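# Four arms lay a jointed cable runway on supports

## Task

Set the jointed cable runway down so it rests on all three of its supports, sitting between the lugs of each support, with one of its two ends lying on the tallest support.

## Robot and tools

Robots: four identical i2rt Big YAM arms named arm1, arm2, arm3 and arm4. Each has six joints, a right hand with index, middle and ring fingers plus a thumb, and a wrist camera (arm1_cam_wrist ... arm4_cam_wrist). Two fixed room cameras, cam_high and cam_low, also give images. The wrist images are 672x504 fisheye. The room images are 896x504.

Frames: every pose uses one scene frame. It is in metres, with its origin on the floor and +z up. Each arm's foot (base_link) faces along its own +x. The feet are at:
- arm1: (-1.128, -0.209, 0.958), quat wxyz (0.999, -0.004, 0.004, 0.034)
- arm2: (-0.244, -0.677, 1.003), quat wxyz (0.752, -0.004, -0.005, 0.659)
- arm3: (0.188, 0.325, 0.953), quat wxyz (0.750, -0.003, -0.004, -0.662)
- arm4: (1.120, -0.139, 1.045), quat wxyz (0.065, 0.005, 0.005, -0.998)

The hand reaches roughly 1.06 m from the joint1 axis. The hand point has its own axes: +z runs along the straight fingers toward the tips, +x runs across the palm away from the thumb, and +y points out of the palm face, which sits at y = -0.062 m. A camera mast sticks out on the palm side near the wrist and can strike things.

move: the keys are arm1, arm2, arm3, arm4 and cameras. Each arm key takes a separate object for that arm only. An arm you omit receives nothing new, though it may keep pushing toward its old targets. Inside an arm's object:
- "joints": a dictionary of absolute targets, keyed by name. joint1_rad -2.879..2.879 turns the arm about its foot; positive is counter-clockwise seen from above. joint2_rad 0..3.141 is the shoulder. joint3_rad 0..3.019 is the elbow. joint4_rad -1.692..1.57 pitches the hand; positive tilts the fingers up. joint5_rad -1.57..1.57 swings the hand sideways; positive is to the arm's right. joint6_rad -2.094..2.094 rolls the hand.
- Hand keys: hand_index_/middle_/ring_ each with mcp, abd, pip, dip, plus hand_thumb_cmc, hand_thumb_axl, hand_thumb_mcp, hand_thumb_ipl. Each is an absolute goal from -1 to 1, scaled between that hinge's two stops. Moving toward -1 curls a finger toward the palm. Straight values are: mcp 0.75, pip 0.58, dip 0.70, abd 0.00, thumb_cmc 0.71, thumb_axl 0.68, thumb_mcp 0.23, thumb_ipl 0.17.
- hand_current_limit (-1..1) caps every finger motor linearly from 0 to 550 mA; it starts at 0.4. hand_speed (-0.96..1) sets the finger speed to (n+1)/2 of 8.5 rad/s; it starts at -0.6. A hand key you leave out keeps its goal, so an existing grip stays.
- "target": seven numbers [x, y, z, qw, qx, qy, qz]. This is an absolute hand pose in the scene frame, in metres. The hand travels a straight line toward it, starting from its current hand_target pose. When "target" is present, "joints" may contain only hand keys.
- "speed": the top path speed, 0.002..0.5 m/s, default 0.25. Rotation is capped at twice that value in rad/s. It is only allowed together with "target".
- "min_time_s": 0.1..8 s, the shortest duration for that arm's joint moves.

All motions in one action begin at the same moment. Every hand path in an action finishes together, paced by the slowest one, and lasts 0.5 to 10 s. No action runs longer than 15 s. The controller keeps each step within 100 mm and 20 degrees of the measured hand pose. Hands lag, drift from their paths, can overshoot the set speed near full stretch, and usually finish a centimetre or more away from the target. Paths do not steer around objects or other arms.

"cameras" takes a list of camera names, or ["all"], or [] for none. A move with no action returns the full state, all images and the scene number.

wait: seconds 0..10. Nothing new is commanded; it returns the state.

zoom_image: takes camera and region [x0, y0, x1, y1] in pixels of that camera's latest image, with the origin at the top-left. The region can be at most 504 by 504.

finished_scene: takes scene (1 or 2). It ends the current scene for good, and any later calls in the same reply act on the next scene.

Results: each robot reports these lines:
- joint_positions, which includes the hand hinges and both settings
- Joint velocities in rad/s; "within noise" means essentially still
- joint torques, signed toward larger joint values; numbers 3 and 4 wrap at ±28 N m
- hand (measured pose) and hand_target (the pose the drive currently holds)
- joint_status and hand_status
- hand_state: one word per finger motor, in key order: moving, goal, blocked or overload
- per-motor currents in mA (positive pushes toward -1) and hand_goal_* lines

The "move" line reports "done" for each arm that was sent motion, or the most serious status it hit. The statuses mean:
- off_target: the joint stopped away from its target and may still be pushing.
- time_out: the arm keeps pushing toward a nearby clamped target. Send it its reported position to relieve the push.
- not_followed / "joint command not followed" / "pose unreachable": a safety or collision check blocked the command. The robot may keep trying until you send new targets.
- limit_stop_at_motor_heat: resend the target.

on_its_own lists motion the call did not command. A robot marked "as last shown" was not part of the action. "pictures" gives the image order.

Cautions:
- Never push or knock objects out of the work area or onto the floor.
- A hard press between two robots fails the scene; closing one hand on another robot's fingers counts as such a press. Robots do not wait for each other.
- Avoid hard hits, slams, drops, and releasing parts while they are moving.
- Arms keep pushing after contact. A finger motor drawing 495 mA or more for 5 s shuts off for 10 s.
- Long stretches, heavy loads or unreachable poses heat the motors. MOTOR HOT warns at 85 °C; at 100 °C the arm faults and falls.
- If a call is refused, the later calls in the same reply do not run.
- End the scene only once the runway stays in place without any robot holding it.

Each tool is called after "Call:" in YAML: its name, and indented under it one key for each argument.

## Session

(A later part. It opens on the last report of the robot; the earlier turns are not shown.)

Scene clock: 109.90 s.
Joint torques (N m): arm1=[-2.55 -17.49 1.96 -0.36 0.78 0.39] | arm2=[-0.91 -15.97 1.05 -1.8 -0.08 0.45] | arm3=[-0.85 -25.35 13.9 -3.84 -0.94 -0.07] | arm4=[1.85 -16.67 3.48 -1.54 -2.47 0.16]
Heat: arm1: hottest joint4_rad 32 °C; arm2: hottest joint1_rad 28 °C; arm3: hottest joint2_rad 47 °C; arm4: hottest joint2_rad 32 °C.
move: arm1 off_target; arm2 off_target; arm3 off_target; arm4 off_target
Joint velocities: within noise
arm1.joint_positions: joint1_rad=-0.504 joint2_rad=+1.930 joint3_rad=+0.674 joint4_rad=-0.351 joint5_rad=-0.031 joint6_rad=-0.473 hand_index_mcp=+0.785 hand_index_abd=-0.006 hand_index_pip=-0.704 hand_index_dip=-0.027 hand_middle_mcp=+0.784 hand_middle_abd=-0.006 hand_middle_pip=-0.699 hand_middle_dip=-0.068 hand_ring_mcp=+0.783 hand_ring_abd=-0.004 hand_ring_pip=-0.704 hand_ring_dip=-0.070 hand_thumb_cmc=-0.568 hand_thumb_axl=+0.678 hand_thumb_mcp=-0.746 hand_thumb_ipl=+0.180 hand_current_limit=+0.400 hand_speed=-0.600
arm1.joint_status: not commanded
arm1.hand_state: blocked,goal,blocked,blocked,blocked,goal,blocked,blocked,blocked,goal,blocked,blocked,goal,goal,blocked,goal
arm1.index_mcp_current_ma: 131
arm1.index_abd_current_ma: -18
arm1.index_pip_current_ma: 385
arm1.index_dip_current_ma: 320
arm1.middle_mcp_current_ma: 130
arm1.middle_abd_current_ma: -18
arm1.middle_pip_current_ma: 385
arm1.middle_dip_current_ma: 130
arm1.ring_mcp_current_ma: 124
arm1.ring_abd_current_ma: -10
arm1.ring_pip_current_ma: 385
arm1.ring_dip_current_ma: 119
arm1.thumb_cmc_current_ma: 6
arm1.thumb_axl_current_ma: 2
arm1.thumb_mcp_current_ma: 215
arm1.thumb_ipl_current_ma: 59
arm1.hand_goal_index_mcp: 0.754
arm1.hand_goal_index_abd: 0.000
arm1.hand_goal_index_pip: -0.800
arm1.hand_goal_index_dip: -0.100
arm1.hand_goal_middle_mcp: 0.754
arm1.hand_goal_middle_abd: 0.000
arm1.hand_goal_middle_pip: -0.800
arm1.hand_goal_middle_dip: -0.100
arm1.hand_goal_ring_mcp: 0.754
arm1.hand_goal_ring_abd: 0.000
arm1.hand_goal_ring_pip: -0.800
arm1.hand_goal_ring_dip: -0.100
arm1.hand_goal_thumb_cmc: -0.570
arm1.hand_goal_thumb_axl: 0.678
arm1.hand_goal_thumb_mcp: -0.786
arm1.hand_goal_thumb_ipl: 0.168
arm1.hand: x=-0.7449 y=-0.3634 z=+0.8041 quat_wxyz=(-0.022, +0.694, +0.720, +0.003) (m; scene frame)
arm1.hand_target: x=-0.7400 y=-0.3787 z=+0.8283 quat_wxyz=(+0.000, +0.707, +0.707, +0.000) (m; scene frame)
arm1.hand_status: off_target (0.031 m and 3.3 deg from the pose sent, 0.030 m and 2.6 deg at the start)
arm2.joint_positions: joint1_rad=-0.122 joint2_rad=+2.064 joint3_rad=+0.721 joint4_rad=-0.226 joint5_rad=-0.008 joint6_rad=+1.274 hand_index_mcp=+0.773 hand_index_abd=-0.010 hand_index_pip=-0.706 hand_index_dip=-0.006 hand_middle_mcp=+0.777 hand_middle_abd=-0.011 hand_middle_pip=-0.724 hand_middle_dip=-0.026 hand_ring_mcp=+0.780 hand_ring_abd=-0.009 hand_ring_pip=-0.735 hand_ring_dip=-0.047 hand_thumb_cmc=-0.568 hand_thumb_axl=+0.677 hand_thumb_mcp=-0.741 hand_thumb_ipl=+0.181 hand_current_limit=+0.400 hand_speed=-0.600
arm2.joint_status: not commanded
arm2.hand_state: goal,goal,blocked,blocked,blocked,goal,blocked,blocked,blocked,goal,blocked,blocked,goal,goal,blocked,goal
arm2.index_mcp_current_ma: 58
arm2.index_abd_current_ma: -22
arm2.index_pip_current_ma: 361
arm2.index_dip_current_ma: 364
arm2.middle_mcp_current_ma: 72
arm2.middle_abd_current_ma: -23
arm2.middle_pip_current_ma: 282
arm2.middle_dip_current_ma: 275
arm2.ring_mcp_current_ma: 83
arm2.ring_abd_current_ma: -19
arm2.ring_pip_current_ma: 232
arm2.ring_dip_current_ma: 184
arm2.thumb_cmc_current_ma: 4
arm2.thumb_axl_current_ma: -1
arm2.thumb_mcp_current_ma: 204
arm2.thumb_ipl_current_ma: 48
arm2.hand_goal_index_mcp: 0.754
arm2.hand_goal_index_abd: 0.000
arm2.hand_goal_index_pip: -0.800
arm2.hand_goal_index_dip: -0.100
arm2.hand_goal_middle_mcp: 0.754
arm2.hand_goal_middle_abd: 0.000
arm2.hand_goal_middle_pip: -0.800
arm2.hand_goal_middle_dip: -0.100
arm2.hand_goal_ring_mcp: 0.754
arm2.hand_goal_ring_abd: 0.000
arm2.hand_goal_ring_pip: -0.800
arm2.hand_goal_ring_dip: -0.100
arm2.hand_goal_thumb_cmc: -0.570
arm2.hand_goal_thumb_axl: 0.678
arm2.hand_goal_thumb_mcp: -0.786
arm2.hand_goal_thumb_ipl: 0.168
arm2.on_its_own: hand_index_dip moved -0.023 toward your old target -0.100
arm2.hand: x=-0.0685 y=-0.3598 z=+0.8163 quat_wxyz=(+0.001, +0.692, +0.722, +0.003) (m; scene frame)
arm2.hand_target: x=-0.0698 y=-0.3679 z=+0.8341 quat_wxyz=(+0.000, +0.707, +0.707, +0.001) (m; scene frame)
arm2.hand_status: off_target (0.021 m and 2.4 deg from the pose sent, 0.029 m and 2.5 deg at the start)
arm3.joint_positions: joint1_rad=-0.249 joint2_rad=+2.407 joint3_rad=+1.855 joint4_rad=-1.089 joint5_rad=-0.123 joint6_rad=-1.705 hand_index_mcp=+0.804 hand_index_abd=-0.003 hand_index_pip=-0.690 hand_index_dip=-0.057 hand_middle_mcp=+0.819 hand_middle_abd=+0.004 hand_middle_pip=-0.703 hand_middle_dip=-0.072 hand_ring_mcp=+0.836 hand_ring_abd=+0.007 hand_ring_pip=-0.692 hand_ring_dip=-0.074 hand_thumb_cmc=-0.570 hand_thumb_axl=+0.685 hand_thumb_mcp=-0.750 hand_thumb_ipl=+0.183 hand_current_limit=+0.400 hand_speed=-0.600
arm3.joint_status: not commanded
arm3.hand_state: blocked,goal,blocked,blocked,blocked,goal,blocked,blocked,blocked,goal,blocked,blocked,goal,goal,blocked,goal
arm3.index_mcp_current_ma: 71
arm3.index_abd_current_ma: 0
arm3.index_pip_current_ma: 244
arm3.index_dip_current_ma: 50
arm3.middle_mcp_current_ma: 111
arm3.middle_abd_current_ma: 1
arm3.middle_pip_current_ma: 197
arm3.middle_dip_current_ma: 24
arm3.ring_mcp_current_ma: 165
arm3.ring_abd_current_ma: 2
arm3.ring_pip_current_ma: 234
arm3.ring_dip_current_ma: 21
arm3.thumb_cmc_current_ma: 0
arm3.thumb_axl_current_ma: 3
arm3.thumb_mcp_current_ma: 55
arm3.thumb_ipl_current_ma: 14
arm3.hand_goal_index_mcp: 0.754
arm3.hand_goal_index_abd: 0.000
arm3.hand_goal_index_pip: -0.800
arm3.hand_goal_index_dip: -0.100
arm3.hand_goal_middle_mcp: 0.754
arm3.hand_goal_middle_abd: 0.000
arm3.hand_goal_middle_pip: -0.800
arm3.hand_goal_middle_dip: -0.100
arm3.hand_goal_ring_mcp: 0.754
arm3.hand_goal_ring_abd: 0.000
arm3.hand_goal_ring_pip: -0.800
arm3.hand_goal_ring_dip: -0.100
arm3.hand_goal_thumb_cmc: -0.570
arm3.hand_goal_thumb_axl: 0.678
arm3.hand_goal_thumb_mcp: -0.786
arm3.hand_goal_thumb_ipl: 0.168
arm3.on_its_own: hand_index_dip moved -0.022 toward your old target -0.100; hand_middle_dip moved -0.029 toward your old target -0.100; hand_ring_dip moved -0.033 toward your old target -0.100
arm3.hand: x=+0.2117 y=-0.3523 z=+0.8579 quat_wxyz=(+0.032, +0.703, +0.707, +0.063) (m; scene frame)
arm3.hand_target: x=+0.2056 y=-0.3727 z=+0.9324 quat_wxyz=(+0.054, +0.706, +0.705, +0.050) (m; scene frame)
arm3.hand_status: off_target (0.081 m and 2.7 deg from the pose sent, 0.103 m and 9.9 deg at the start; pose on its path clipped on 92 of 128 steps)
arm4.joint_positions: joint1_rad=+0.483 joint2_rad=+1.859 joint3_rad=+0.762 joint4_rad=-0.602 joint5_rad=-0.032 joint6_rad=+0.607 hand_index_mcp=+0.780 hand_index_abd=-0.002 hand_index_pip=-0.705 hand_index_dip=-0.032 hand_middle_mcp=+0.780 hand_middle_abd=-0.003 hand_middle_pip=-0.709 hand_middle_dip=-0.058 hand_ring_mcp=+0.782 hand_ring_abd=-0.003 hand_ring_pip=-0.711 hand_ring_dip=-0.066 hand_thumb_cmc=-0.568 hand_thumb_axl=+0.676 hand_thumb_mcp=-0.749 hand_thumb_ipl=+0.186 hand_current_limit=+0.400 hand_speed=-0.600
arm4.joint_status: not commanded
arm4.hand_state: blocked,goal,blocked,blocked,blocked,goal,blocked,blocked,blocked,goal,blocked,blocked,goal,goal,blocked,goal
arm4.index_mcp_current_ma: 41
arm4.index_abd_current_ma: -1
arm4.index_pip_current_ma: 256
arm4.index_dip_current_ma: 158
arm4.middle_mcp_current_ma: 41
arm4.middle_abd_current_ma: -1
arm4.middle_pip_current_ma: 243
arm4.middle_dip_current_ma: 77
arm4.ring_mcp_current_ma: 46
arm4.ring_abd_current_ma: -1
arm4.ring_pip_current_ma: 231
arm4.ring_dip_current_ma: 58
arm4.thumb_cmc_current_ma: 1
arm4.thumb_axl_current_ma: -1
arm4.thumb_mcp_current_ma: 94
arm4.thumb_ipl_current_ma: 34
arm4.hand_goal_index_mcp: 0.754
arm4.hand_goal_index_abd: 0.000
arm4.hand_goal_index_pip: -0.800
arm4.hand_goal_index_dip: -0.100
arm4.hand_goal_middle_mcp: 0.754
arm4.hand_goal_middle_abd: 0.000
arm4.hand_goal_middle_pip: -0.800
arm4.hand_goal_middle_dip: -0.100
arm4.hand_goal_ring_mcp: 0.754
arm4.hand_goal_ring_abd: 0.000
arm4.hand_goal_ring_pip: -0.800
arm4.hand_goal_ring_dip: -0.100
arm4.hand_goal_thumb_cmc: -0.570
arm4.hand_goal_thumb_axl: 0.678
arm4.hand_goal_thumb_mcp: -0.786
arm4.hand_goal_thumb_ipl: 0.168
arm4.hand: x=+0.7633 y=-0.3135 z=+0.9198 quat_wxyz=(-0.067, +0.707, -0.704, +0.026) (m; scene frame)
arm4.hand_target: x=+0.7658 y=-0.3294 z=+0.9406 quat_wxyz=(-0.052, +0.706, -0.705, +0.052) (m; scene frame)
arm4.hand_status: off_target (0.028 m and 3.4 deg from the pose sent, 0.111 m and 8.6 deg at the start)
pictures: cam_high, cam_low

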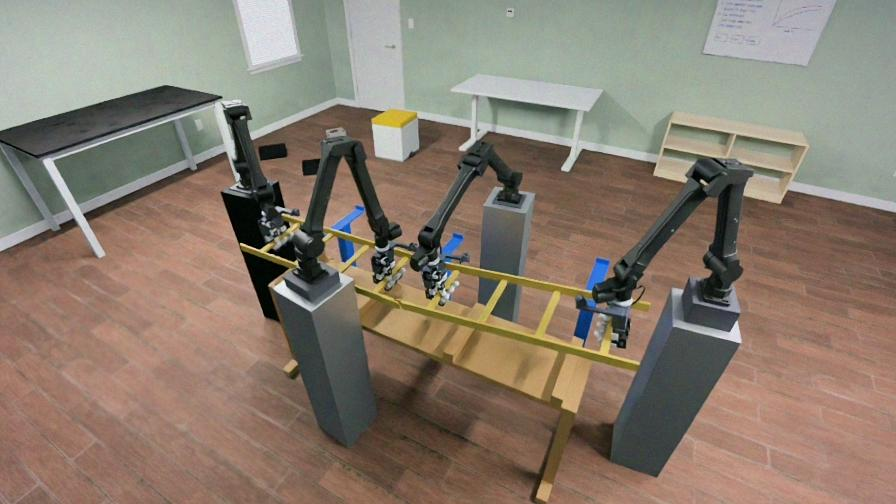

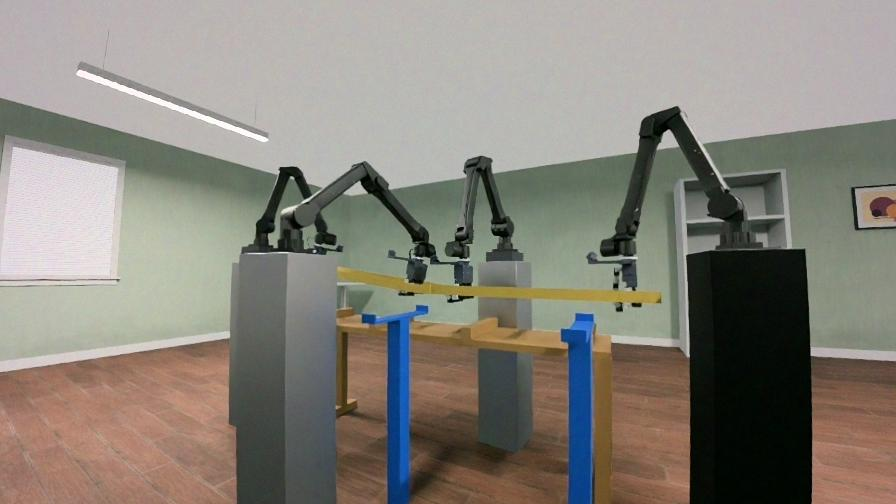

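Call:
move:
  arm1: {"target": [-0.740, -0.215, 0.830, 0, 0.7071, 0.7071, 0], "speed": 0.06}
  arm2: {"target": [-0.070, -0.204, 0.868, 0, 0.7071, 0.7071, 0], "speed": 0.06}
  arm3: {"target": [0.205, -0.215, 0.925, 0.0524, 0.7052, 0.7052, 0.0524], "speed": 0.06}
  arm4: {"target": [0.766, -0.168, 0.942, -0.0524, 0.7052, -0.7052, 0.0524], "speed": 0.06}
  cameras: ["cam_low", "cam_high"]

Scene clock: 114.00 s.
Joint torques (N m): arm1=[-0.73 -15.27 1.35 0.39 0.12 0.7] | arm2=[0.03 -19.72 8.49 -2.86 0.32 0.53] | arm3=[-0.85 -22.59 6.28 -1.91 -0.7 -0.11] | arm4=[0.09 -13.63 1.65 -0.65 -1.22 -0.12]
Heat: arm1: hottest joint4_rad 32 °C; arm2: hottest joint1_rad 28 °C; arm3: hottest joint2_rad 47 °C; arm4: hottest joint2_rad 32 °C.
move: arm1 off_target; arm2 off_target; arm3 off_target; arm4 off_target
Joint velocities: within noise
arm1.joint_positions: joint1_rad=-0.026 joint2_rad=+1.869 joint3_rad=+0.583 joint4_rad=-0.316 joint5_rad=-0.009 joint6_rad=+0.004 hand_index_mcp=+0.785 hand_index_abd=-0.011 hand_index_pip=-0.700 hand_index_dip=-0.027 hand_middle_mcp=+0.782 hand_middle_abd=-0.009 hand_middle_pip=-0.699 hand_middle_dip=-0.068 hand_ring_mcp=+0.779 hand_ring_abd=-0.005 hand_ring_pip=-0.715 hand_ring_dip=-0.070 hand_thumb_cmc=-0.568 hand_thumb_axl=+0.679 hand_thumb_mcp=-0.746 hand_thumb_ipl=+0.182 hand_current_limit=+0.400 hand_speed=-0.600
arm1.joint_status: not commanded
arm1.hand_state: blocked,goal,blocked,blocked,blocked,goal,blocked,blocked,blocked,goal,blocked,blocked,goal,goal,blocked,goal
arm1.index_mcp_current_ma: 130
arm1.index_abd_current_ma: -36
arm1.index_pip_current_ma: 385
arm1.index_dip_current_ma: 319
arm1.middle_mcp_current_ma: 120
arm1.middle_abd_current_ma: -29
arm1.middle_pip_current_ma: 385
arm1.middle_dip_current_ma: 130
arm1.ring_mcp_current_ma: 104
arm1.ring_abd_current_ma: -14
arm1.ring_pip_current_ma: 374
arm1.ring_dip_current_ma: 119
arm1.thumb_cmc_current_ma: 6
arm1.thumb_axl_current_ma: 4
arm1.thumb_mcp_current_ma: 215
arm1.thumb_ipl_current_ma: 69
arm1.hand_goal_index_mcp: 0.754
arm1.hand_goal_index_abd: 0.000
arm1.hand_goal_index_pip: -0.800
arm1.hand_goal_index_dip: -0.100
arm1.hand_goal_middle_mcp: 0.754
arm1.hand_goal_middle_abd: 0.000
arm1.hand_goal_middle_pip: -0.800
arm1.hand_goal_middle_dip: -0.100
arm1.hand_goal_ring_mcp: 0.754
arm1.hand_goal_ring_abd: 0.000
arm1.hand_goal_ring_pip: -0.800
arm1.hand_goal_ring_dip: -0.100
arm1.hand_goal_thumb_cmc: -0.570
arm1.hand_goal_thumb_axl: 0.678
arm1.hand_goal_thumb_mcp: -0.786
arm1.hand_goal_thumb_ipl: 0.168
arm1.hand: x=-0.7467 y=-0.2160 z=+0.8106 quat_wxyz=(-0.014, +0.694, +0.720, -0.014) (m; scene frame)
arm1.hand_target: x=-0.7400 y=-0.2151 z=+0.8287 quat_wxyz=(-0.001, +0.707, +0.707, +0.001) (m; scene frame)
arm1.hand_status: off_target (0.021 m and 3.1 deg from the pose sent, 0.151 m and 3.3 deg at the start)
arm2.joint_positions: joint1_rad=-0.053 joint2_rad=+2.173 joint3_rad=+1.155 joint4_rad=-0.566 joint5_rad=-0.019 joint6_rad=+1.346 hand_index_mcp=+0.779 hand_index_abd=-0.010 hand_index_pip=-0.706 hand_index_dip=-0.013 hand_middle_mcp=+0.779 hand_middle_abd=-0.011 hand_middle_pip=-0.724 hand_middle_dip=-0.026 hand_ring_mcp=+0.777 hand_ring_abd=-0.009 hand_ring_pip=-0.735 hand_ring_dip=-0.049 hand_thumb_cmc=-0.568 hand_thumb_axl=+0.677 hand_thumb_mcp=-0.742 hand_thumb_ipl=+0.181 hand_current_limit=+0.400 hand_speed=-0.600
arm2.joint_status: not commanded
arm2.hand_state: blocked,goal,blocked,blocked,blocked,goal,blocked,blocked,blocked,goal,blocked,blocked,goal,goal,blocked,goal
arm2.index_mcp_current_ma: 79
arm2.index_abd_current_ma: -22
arm2.index_pip_current_ma: 362
arm2.index_dip_current_ma: 334
arm2.middle_mcp_current_ma: 78
arm2.middle_abd_current_ma: -23
arm2.middle_pip_current_ma: 282
arm2.middle_dip_current_ma: 275
arm2.ring_mcp_current_ma: 74
arm2.ring_abd_current_ma: -19
arm2.ring_pip_current_ma: 232
arm2.ring_dip_current_ma: 176
arm2.thumb_cmc_current_ma: 4
arm2.thumb_axl_current_ma: -3
arm2.thumb_mcp_current_ma: 198
arm2.thumb_ipl_current_ma: 48
arm2.hand_goal_index_mcp: 0.754
arm2.hand_goal_index_abd: 0.000
arm2.hand_goal_index_pip: -0.800
arm2.hand_goal_index_dip: -0.100
arm2.hand_goal_middle_mcp: 0.754
arm2.hand_goal_middle_abd: 0.000
arm2.hand_goal_middle_pip: -0.800
arm2.hand_goal_middle_dip: -0.100
arm2.hand_goal_ring_mcp: 0.754
arm2.hand_goal_ring_abd: 0.000
arm2.hand_goal_ring_pip: -0.800
arm2.hand_goal_ring_dip: -0.100
arm2.hand_goal_thumb_cmc: -0.570
arm2.hand_goal_thumb_axl: 0.678
arm2.hand_goal_thumb_mcp: -0.786
arm2.hand_goal_thumb_ipl: 0.168
arm2.hand: x=-0.0682 y=-0.2152 z=+0.8344 quat_wxyz=(+0.001, +0.693, +0.721, -0.007) (m; scene frame)
arm2.hand_target: x=-0.0699 y=-0.2043 z=+0.8666 quat_wxyz=(-0.001, +0.707, +0.708, +0.001) (m; scene frame)
arm2.hand_status: off_target (0.035 m and 2.3 deg from the pose sent, 0.164 m and 2.4 deg at the start)
arm3.joint_positions: joint1_rad=-0.289 joint2_rad=+2.101 joint3_rad=+1.287 joint4_rad=-0.841 joint5_rad=-0.129 joint6_rad=-1.742 hand_index_mcp=+0.804 hand_index_abd=-0.002 hand_index_pip=-0.690 hand_index_dip=-0.057 hand_middle_mcp=+0.824 hand_middle_abd=+0.010 hand_middle_pip=-0.701 hand_middle_dip=-0.072 hand_ring_mcp=+0.842 hand_ring_abd=+0.016 hand_ring_pip=-0.678 hand_ring_dip=-0.073 hand_thumb_cmc=-0.569 hand_thumb_axl=+0.684 hand_thumb_mcp=-0.750 hand_thumb_ipl=+0.183 hand_current_limit=+0.400 hand_speed=-0.600
arm3.joint_status: not commanded
arm3.hand_state: blocked,goal,blocked,blocked,blocked,goal,blocked,blocked,blocked,goal,blocked,blocked,goal,goal,blocked,goal
arm3.index_mcp_current_ma: 70
arm3.index_abd_current_ma: 0
arm3.index_pip_current_ma: 244
arm3.index_dip_current_ma: 50
arm3.middle_mcp_current_ma: 125
arm3.middle_abd_current_ma: 3
arm3.middle_pip_current_ma: 203
arm3.middle_dip_current_ma: 24
arm3.ring_mcp_current_ma: 183
arm3.ring_abd_current_ma: 7
arm3.ring_pip_current_ma: 289
arm3.ring_dip_current_ma: 22
arm3.thumb_cmc_current_ma: 0
arm3.thumb_axl_current_ma: 2
arm3.thumb_mcp_current_ma: 55
arm3.thumb_ipl_current_ma: 14
arm3.hand_goal_index_mcp: 0.754
arm3.hand_goal_index_abd: 0.000
arm3.hand_goal_index_pip: -0.800
arm3.hand_goal_index_dip: -0.100
arm3.hand_goal_middle_mcp: 0.754
arm3.hand_goal_middle_abd: 0.000
arm3.hand_goal_middle_pip: -0.800
arm3.hand_goal_middle_dip: -0.100
arm3.hand_goal_ring_mcp: 0.754
arm3.hand_goal_ring_abd: 0.000
arm3.hand_goal_ring_pip: -0.800
arm3.hand_goal_ring_dip: -0.100
arm3.hand_goal_thumb_cmc: -0.570
arm3.hand_goal_thumb_axl: 0.678
arm3.hand_goal_thumb_mcp: -0.786
arm3.hand_goal_thumb_ipl: 0.168
arm3.hand: x=+0.2096 y=-0.2090 z=+0.8692 quat_wxyz=(+0.033, +0.705, +0.706, +0.069) (m; scene frame)
arm3.hand_target: x=+0.2058 y=-0.2149 z=+0.9209 quat_wxyz=(+0.052, +0.705, +0.705, +0.052) (m; scene frame)
arm3.hand_status: off_target (0.056 m and 2.9 deg from the pose sent, 0.153 m and 2.7 deg at the start)
arm4.joint_positions: joint1_rad=+0.053 joint2_rad=+1.748 joint3_rad=+0.607 joint4_rad=-0.573 joint5_rad=-0.005 joint6_rad=+0.186 hand_index_mcp=+0.780 hand_index_abd=+0.004 hand_index_pip=-0.705 hand_index_dip=-0.032 hand_middle_mcp=+0.781 hand_middle_abd=+0.003 hand_middle_pip=-0.705 hand_middle_dip=-0.054 hand_ring_mcp=+0.785 hand_ring_abd=+0.005 hand_ring_pip=-0.698 hand_ring_dip=-0.063 hand_thumb_cmc=-0.568 hand_thumb_axl=+0.675 hand_thumb_mcp=-0.749 hand_thumb_ipl=+0.186 hand_current_limit=+0.400 hand_speed=-0.600
arm4.joint_status: not commanded
arm4.hand_state: blocked,goal,blocked,blocked,blocked,goal,blocked,blocked,blocked,goal,blocked,blocked,goal,goal,blocked,goal
arm4.index_mcp_current_ma: 42
arm4.index_abd_current_ma: 2
arm4.index_pip_current_ma: 256
arm4.index_dip_current_ma: 158
arm4.middle_mcp_current_ma: 44
arm4.middle_abd_current_ma: 1
arm4.middle_pip_current_ma: 257
arm4.middle_dip_current_ma: 90
arm4.ring_mcp_current_ma: 54
arm4.ring_abd_current_ma: 3
arm4.ring_pip_current_ma: 285
arm4.ring_dip_current_ma: 65
arm4.thumb_cmc_current_ma: 1
arm4.thumb_axl_current_ma: -2
arm4.thumb_mcp_current_ma: 94
arm4.thumb_ipl_current_ma: 34
arm4.hand_goal_index_mcp: 0.754
arm4.hand_goal_index_abd: 0.000
arm4.hand_goal_index_pip: -0.800
arm4.hand_goal_index_dip: -0.100
arm4.hand_goal_middle_mcp: 0.754
arm4.hand_goal_middle_abd: 0.000
arm4.hand_goal_middle_pip: -0.800
arm4.hand_goal_middle_dip: -0.100
arm4.hand_goal_ring_mcp: 0.754
arm4.hand_goal_ring_abd: 0.000
arm4.hand_goal_ring_pip: -0.800
arm4.hand_goal_ring_dip: -0.100
arm4.hand_goal_thumb_cmc: -0.570
arm4.hand_goal_thumb_axl: 0.678
arm4.hand_goal_thumb_mcp: -0.786
arm4.hand_goal_thumb_ipl: 0.168
arm4.hand: x=+0.7621 y=-0.1663 z=+0.9291 quat_wxyz=(-0.064, +0.704, -0.706, +0.042) (m; scene frame)
arm4.hand_target: x=+0.7658 y=-0.1679 z=+0.9411 quat_wxyz=(-0.052, +0.705, -0.705, +0.052) (m; scene frame)
arm4.hand_status: off_target (0.014 m and 1.8 deg from the pose sent, 0.147 m and 3.4 deg at the start)
pictures: cam_high, cam_low

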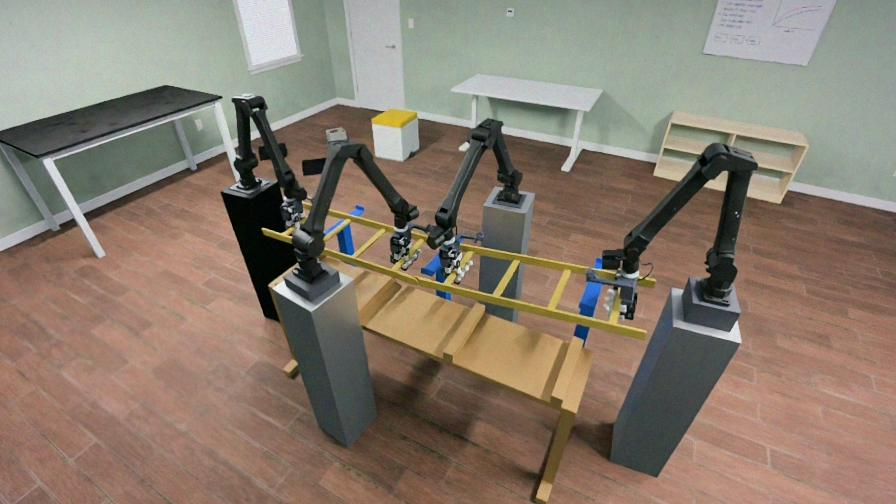

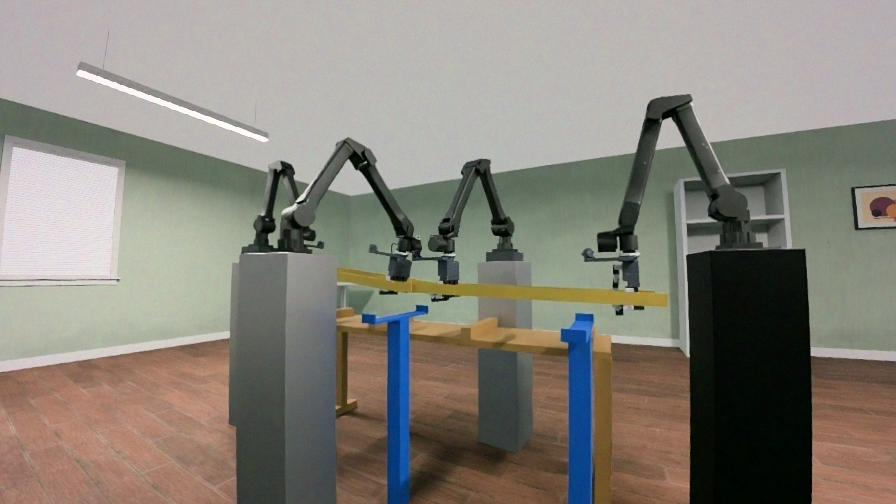

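Call:
move:
  arm1: {"target": [-0.738, -0.052, 0.825, 0, 0.7071, 0.7071, 0], "speed": 0.06}
  arm2: {"target": [-0.070, -0.038, 0.895, 0, 0.7071, 0.7071, 0], "speed": 0.06}
  arm3: {"target": [0.206, -0.058, 0.88, 0.0524, 0.7052, 0.7052, 0.0524], "speed": 0.06}
  arm4: {"target": [0.768, -0.008, 0.938, -0.0524, 0.7052, -0.7052, 0.0524], "speed": 0.06}
  cameras: ["all"]

Scene clock: 117.93 s.
Joint torques (N m): arm1=[0.09 -14.86 4.15 -0.39 -0.43 0.74] | arm2=[0.03 -25.88 14.46 -3.77 0.47 0.56] | arm3=[-0.67 -15.62 3.73 -1.35 -0.57 -0.14] | arm4=[-0.62 -11.34 3.23 -1.28 0.04 -0.21]
Heat: arm1: hottest joint4_rad 32 °C; arm2: hottest joint1_rad 28 °C; arm3: hottest joint2_rad 47 °C; arm4: hottest joint2_rad 32 °C.
move: arm1 off_target; arm2 off_target; arm3 off_target; arm4 done
Joint velocities: within noise
arm1.joint_positions: joint1_rad=+0.442 joint2_rad=+1.920 joint3_rad=+0.691 joint4_rad=-0.365 joint5_rad=+0.014 joint6_rad=+0.479 hand_index_mcp=+0.783 hand_index_abd=-0.011 hand_index_pip=-0.698 hand_index_dip=-0.031 hand_middle_mcp=+0.785 hand_middle_abd=-0.009 hand_middle_pip=-0.699 hand_middle_dip=-0.071 hand_ring_mcp=+0.787 hand_ring_abd=-0.005 hand_ring_pip=-0.715 hand_ring_dip=-0.072 hand_thumb_cmc=-0.568 hand_thumb_axl=+0.679 hand_thumb_mcp=-0.746 hand_thumb_ipl=+0.182 hand_current_limit=+0.400 hand_speed=-0.600
arm1.joint_status: not commanded
arm1.hand_state: blocked,goal,blocked,blocked,blocked,goal,blocked,blocked,blocked,goal,blocked,blocked,goal,goal,blocked,goal
arm1.index_mcp_current_ma: 125
arm1.index_abd_current_ma: -33
arm1.index_pip_current_ma: 385
arm1.index_dip_current_ma: 301
arm1.middle_mcp_current_ma: 133
arm1.middle_abd_current_ma: -29
arm1.middle_pip_current_ma: 385
arm1.middle_dip_current_ma: 117
arm1.ring_mcp_current_ma: 143
arm1.ring_abd_current_ma: -14
arm1.ring_pip_current_ma: 374
arm1.ring_dip_current_ma: 112
arm1.thumb_cmc_current_ma: 6
arm1.thumb_axl_current_ma: 3
arm1.thumb_mcp_current_ma: 215
arm1.thumb_ipl_current_ma: 72
arm1.hand_goal_index_mcp: 0.754
arm1.hand_goal_index_abd: 0.000
arm1.hand_goal_index_pip: -0.800
arm1.hand_goal_index_dip: -0.100
arm1.hand_goal_middle_mcp: 0.754
arm1.hand_goal_middle_abd: 0.000
arm1.hand_goal_middle_pip: -0.800
arm1.hand_goal_middle_dip: -0.100
arm1.hand_goal_ring_mcp: 0.754
arm1.hand_goal_ring_abd: 0.000
arm1.hand_goal_ring_pip: -0.800
arm1.hand_goal_ring_dip: -0.100
arm1.hand_goal_thumb_cmc: -0.570
arm1.hand_goal_thumb_axl: 0.678
arm1.hand_goal_thumb_mcp: -0.786
arm1.hand_goal_thumb_ipl: 0.168
arm1.hand: x=-0.7481 y=-0.0680 z=+0.8089 quat_wxyz=(+0.003, +0.696, +0.718, -0.019) (m; scene frame)
arm1.hand_target: x=-0.7383 y=-0.0521 z=+0.8246 quat_wxyz=(-0.001, +0.706, +0.708, +0.001) (m; scene frame)
arm1.hand_status: off_target (0.025 m and 2.8 deg from the pose sent, 0.165 m and 3.1 deg at the start)
arm2.joint_positions: joint1_rad=-0.010 joint2_rad=+2.450 joint3_rad=+1.748 joint4_rad=-0.915 joint5_rad=-0.024 joint6_rad=+1.388 hand_index_mcp=+0.783 hand_index_abd=-0.014 hand_index_pip=-0.703 hand_index_dip=-0.017 hand_middle_mcp=+0.780 hand_middle_abd=-0.011 hand_middle_pip=-0.724 hand_middle_dip=-0.026 hand_ring_mcp=+0.775 hand_ring_abd=-0.009 hand_ring_pip=-0.735 hand_ring_dip=-0.052 hand_thumb_cmc=-0.568 hand_thumb_axl=+0.677 hand_thumb_mcp=-0.742 hand_thumb_ipl=+0.181 hand_current_limit=+0.400 hand_speed=-0.600
arm2.joint_status: not commanded
arm2.hand_state: blocked,goal,blocked,blocked,blocked,goal,blocked,blocked,blocked,goal,blocked,blocked,goal,goal,blocked,goal
arm2.index_mcp_current_ma: 95
arm2.index_abd_current_ma: -31
arm2.index_pip_current_ma: 375
arm2.index_dip_current_ma: 314
arm2.middle_mcp_current_ma: 84
arm2.middle_abd_current_ma: -24
arm2.middle_pip_current_ma: 282
arm2.middle_dip_current_ma: 275
arm2.ring_mcp_current_ma: 66
arm2.ring_abd_current_ma: -19
arm2.ring_pip_current_ma: 232
arm2.ring_dip_current_ma: 164
arm2.thumb_cmc_current_ma: 3
arm2.thumb_axl_current_ma: -3
arm2.thumb_mcp_current_ma: 197
arm2.thumb_ipl_current_ma: 48
arm2.hand_goal_index_mcp: 0.754
arm2.hand_goal_index_abd: 0.000
arm2.hand_goal_index_pip: -0.800
arm2.hand_goal_index_dip: -0.100
arm2.hand_goal_middle_mcp: 0.754
arm2.hand_goal_middle_abd: 0.000
arm2.hand_goal_middle_pip: -0.800
arm2.hand_goal_middle_dip: -0.100
arm2.hand_goal_ring_mcp: 0.754
arm2.hand_goal_ring_abd: 0.000
arm2.hand_goal_ring_pip: -0.800
arm2.hand_goal_ring_dip: -0.100
arm2.hand_goal_thumb_cmc: -0.570
arm2.hand_goal_thumb_axl: 0.678
arm2.hand_goal_thumb_mcp: -0.786
arm2.hand_goal_thumb_ipl: 0.168
arm2.hand: x=-0.0686 y=-0.0655 z=+0.8288 quat_wxyz=(+0.008, +0.693, +0.721, -0.021) (m; scene frame)
arm2.hand_target: x=-0.0700 y=-0.0399 z=+0.8929 quat_wxyz=(-0.002, +0.707, +0.708, +0.002) (m; scene frame)
arm2.hand_status: off_target (0.072 m and 3.5 deg from the pose sent, 0.187 m and 2.3 deg at the start)
arm3.joint_positions: joint1_rad=-0.361 joint2_rad=+1.880 joint3_rad=+0.797 joint4_rad=-0.551 joint5_rad=-0.130 joint6_rad=-1.814 hand_index_mcp=+0.804 hand_index_abd=+0.003 hand_index_pip=-0.690 hand_index_dip=-0.057 hand_middle_mcp=+0.824 hand_middle_abd=+0.010 hand_middle_pip=-0.701 hand_middle_dip=-0.070 hand_ring_mcp=+0.842 hand_ring_abd=+0.016 hand_ring_pip=-0.678 hand_ring_dip=-0.069 hand_thumb_cmc=-0.569 hand_thumb_axl=+0.684 hand_thumb_mcp=-0.750 hand_thumb_ipl=+0.183 hand_current_limit=+0.400 hand_speed=-0.600
arm3.joint_status: not commanded
arm3.hand_state: blocked,goal,blocked,blocked,blocked,goal,blocked,blocked,blocked,goal,blocked,blocked,goal,goal,blocked,goal
arm3.index_mcp_current_ma: 70
arm3.index_abd_current_ma: 0
arm3.index_pip_current_ma: 244
arm3.index_dip_current_ma: 50
arm3.middle_mcp_current_ma: 125
arm3.middle_abd_current_ma: 3
arm3.middle_pip_current_ma: 203
arm3.middle_dip_current_ma: 27
arm3.ring_mcp_current_ma: 183
arm3.ring_abd_current_ma: 7
arm3.ring_pip_current_ma: 289
arm3.ring_dip_current_ma: 28
arm3.thumb_cmc_current_ma: 0
arm3.thumb_axl_current_ma: 2
arm3.thumb_mcp_current_ma: 55
arm3.thumb_ipl_current_ma: 14
arm3.hand_goal_index_mcp: 0.754
arm3.hand_goal_index_abd: 0.000
arm3.hand_goal_index_pip: -0.800
arm3.hand_goal_index_dip: -0.100
arm3.hand_goal_middle_mcp: 0.754
arm3.hand_goal_middle_abd: 0.000
arm3.hand_goal_middle_pip: -0.800
arm3.hand_goal_middle_dip: -0.100
arm3.hand_goal_ring_mcp: 0.754
arm3.hand_goal_ring_abd: 0.000
arm3.hand_goal_ring_pip: -0.800
arm3.hand_goal_ring_dip: -0.100
arm3.hand_goal_thumb_cmc: -0.570
arm3.hand_goal_thumb_axl: 0.678
arm3.hand_goal_thumb_mcp: -0.786
arm3.hand_goal_thumb_ipl: 0.168
arm3.hand: x=+0.2082 y=-0.0590 z=+0.8559 quat_wxyz=(+0.044, +0.704, +0.706, +0.058) (m; scene frame)
arm3.hand_target: x=+0.2064 y=-0.0582 z=+0.8780 quat_wxyz=(+0.053, +0.705, +0.705, +0.052) (m; scene frame)
arm3.hand_status: off_target (0.024 m and 1.2 deg from the pose sent, 0.151 m and 2.9 deg at the start)
arm4.joint_positions: joint1_rad=-0.465 joint2_rad=+1.753 joint3_rad=+0.622 joint4_rad=-0.552 joint5_rad=+0.038 joint6_rad=-0.329 hand_index_mcp=+0.784 hand_index_abd=+0.004 hand_index_pip=-0.705 hand_index_dip=-0.032 hand_middle_mcp=+0.789 hand_middle_abd=+0.003 hand_middle_pip=-0.701 hand_middle_dip=-0.058 hand_ring_mcp=+0.794 hand_ring_abd=+0.003 hand_ring_pip=-0.694 hand_ring_dip=-0.064 hand_thumb_cmc=-0.568 hand_thumb_axl=+0.675 hand_thumb_mcp=-0.749 hand_thumb_ipl=+0.186 hand_current_limit=+0.400 hand_speed=-0.600
arm4.joint_status: not commanded
arm4.hand_state: blocked,goal,blocked,blocked,blocked,goal,blocked,blocked,blocked,goal,blocked,blocked,goal,goal,blocked,goal
arm4.index_mcp_current_ma: 51
arm4.index_abd_current_ma: 2
arm4.index_pip_current_ma: 256
arm4.index_dip_current_ma: 158
arm4.middle_mcp_current_ma: 66
arm4.middle_abd_current_ma: 1
arm4.middle_pip_current_ma: 274
arm4.middle_dip_current_ma: 77
arm4.ring_mcp_current_ma: 79
arm4.ring_abd_current_ma: 1
arm4.ring_pip_current_ma: 300
arm4.ring_dip_current_ma: 62
arm4.thumb_cmc_current_ma: 1
arm4.thumb_axl_current_ma: -2
arm4.thumb_mcp_current_ma: 94
arm4.thumb_ipl_current_ma: 34
arm4.hand_goal_index_mcp: 0.754
arm4.hand_goal_index_abd: 0.000
arm4.hand_goal_index_pip: -0.800
arm4.hand_goal_index_dip: -0.100
arm4.hand_goal_middle_mcp: 0.754
arm4.hand_goal_middle_abd: 0.000
arm4.hand_goal_middle_pip: -0.800
arm4.hand_goal_middle_dip: -0.100
arm4.hand_goal_ring_mcp: 0.754
arm4.hand_goal_ring_abd: 0.000
arm4.hand_goal_ring_pip: -0.800
arm4.hand_goal_ring_dip: -0.100
arm4.hand_goal_thumb_cmc: -0.570
arm4.hand_goal_thumb_axl: 0.678
arm4.hand_goal_thumb_mcp: -0.786
arm4.hand_goal_thumb_ipl: 0.168
arm4.hand: x=+0.7630 y=-0.0122 z=+0.9322 quat_wxyz=(-0.048, +0.704, -0.707, +0.042) (m; scene frame)
arm4.hand_target: x=+0.7680 y=-0.0081 z=+0.9378 quat_wxyz=(-0.052, +0.705, -0.705, +0.052) (m; scene frame)
arm4.hand_status: done (0.009 m and 1.3 deg from the pose sent, 0.159 m and 1.8 deg at the start)
pictures: arm1_cam_wrist, arm2_cam_wrist, arm3_cam_wrist, arm4_cam_wrist, cam_high, cam_low

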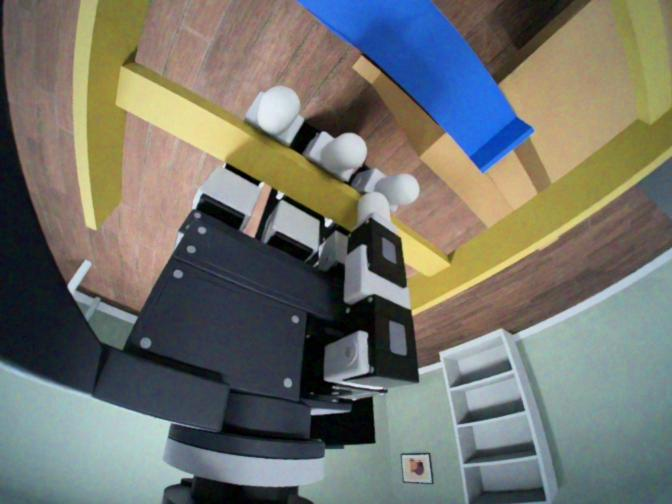

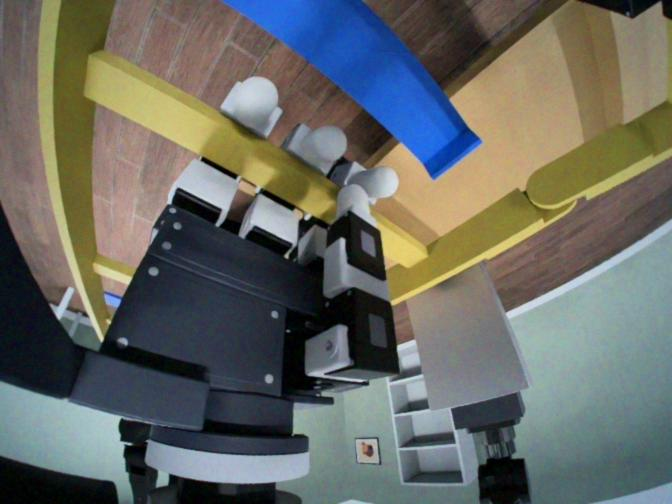

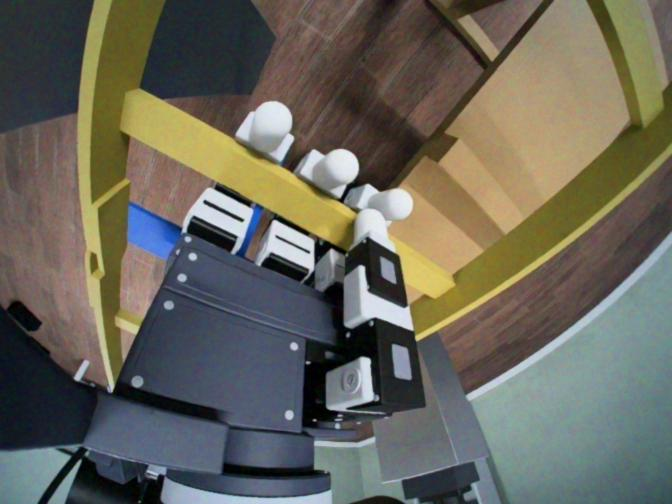

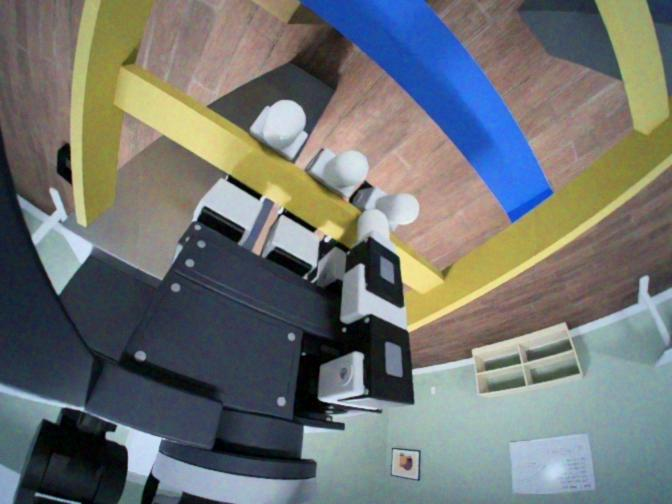

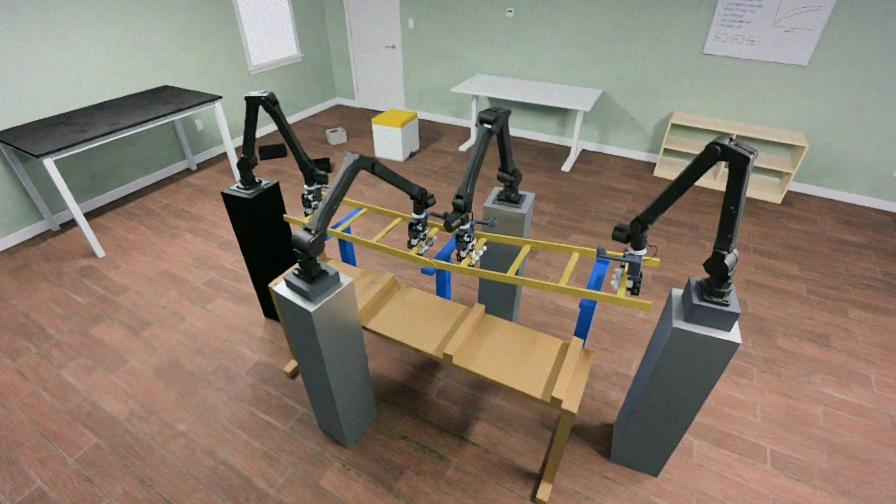

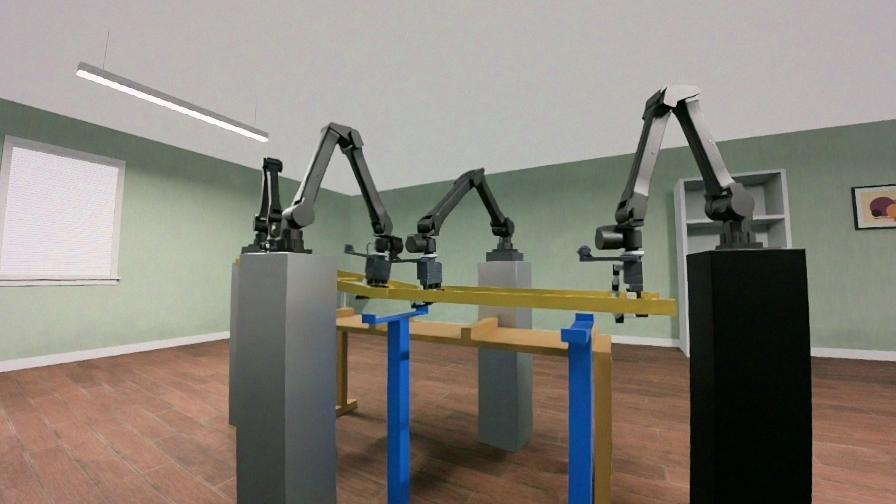

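Call:
zoom_image:
  camera: "arm1_cam_wrist"
  region: [290, 0, 672, 300]

Call:
zoom_image:
  camera: "arm4_cam_wrist"
  region: [290, 0, 672, 300]

Call:
zoom_image:
  camera: "arm2_cam_wrist"
  region: [200, 0, 582, 300]

Call:
zoom_image:
  camera: "cam_high"
  region: [540, 220, 680, 340]

Call:
zoom_image:
  camera: "cam_high"
  region: [270, 180, 410, 300]

Call:
zoom_image:
  camera: "cam_high"
  region: [390, 200, 530, 310]

Call:
zoom_image:
  camera: "cam_low"
  region: [540, 260, 690, 360]

Call:
zoom_image:
  camera: "cam_low"
  region: [330, 250, 480, 350]

Scaled by 1.319 from the camera's 672x504 image, which has a finer 960x720 frame.

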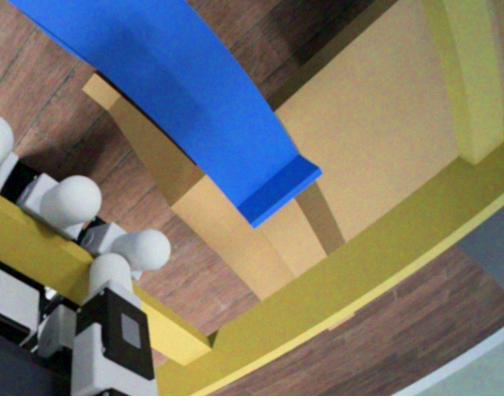

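Scaled by 1.319 from the camera's 672x504 image, which has a finer 960x720 frame.

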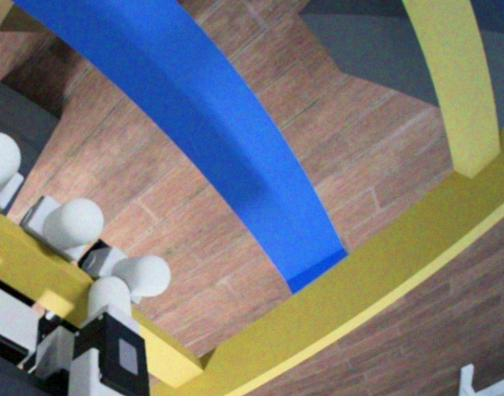

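Scaled by 1.319 from the camera's 672x504 image, which has a finer 960x720 frame.

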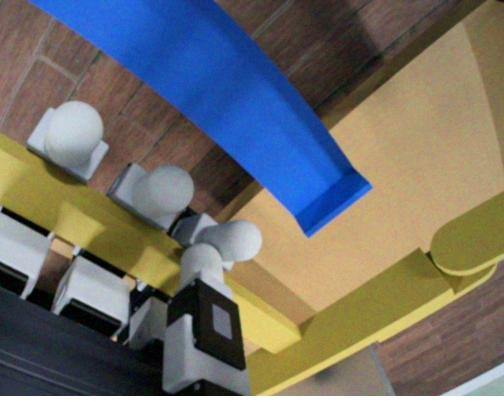

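Scaled by 3.600 from the camera's 896x504 image, which has a finer 1280x720 frame.

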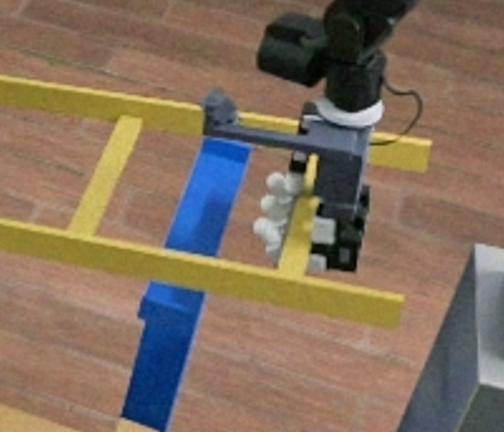

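Scaled by 3.600 from the camera's 896x504 image, which has a finer 1280x720 frame.

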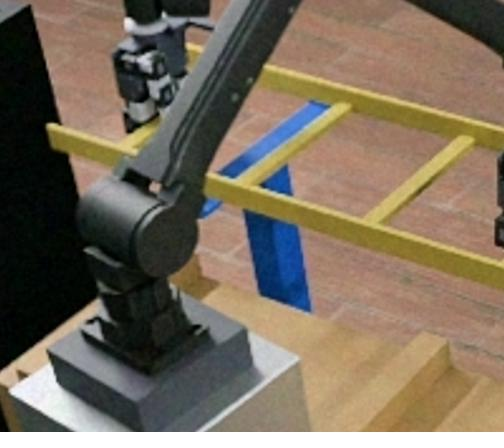

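Scaled by 3.600 from the camera's 896x504 image, which has a finer 1280x720 frame.

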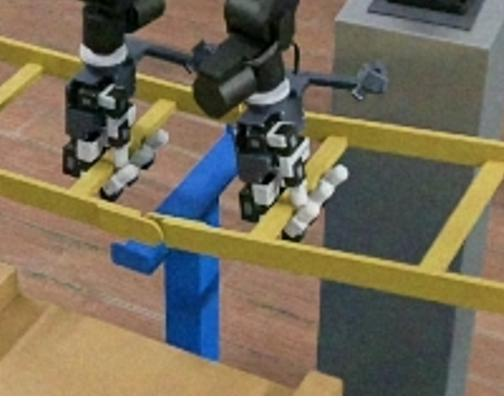

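Scaled by 3.360 from the camera's 896x504 image, which has a finer 1280x720 frame.

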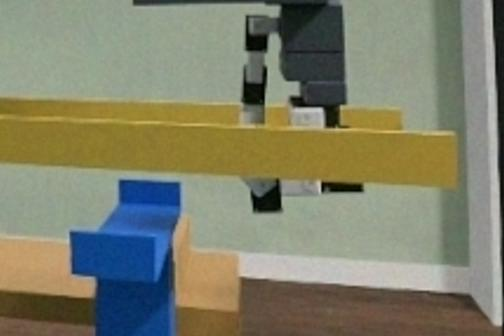

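Scaled by 3.360 from the camera's 896x504 image, which has a finer 1280x720 frame.

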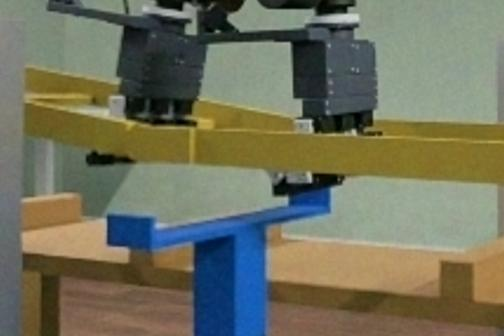

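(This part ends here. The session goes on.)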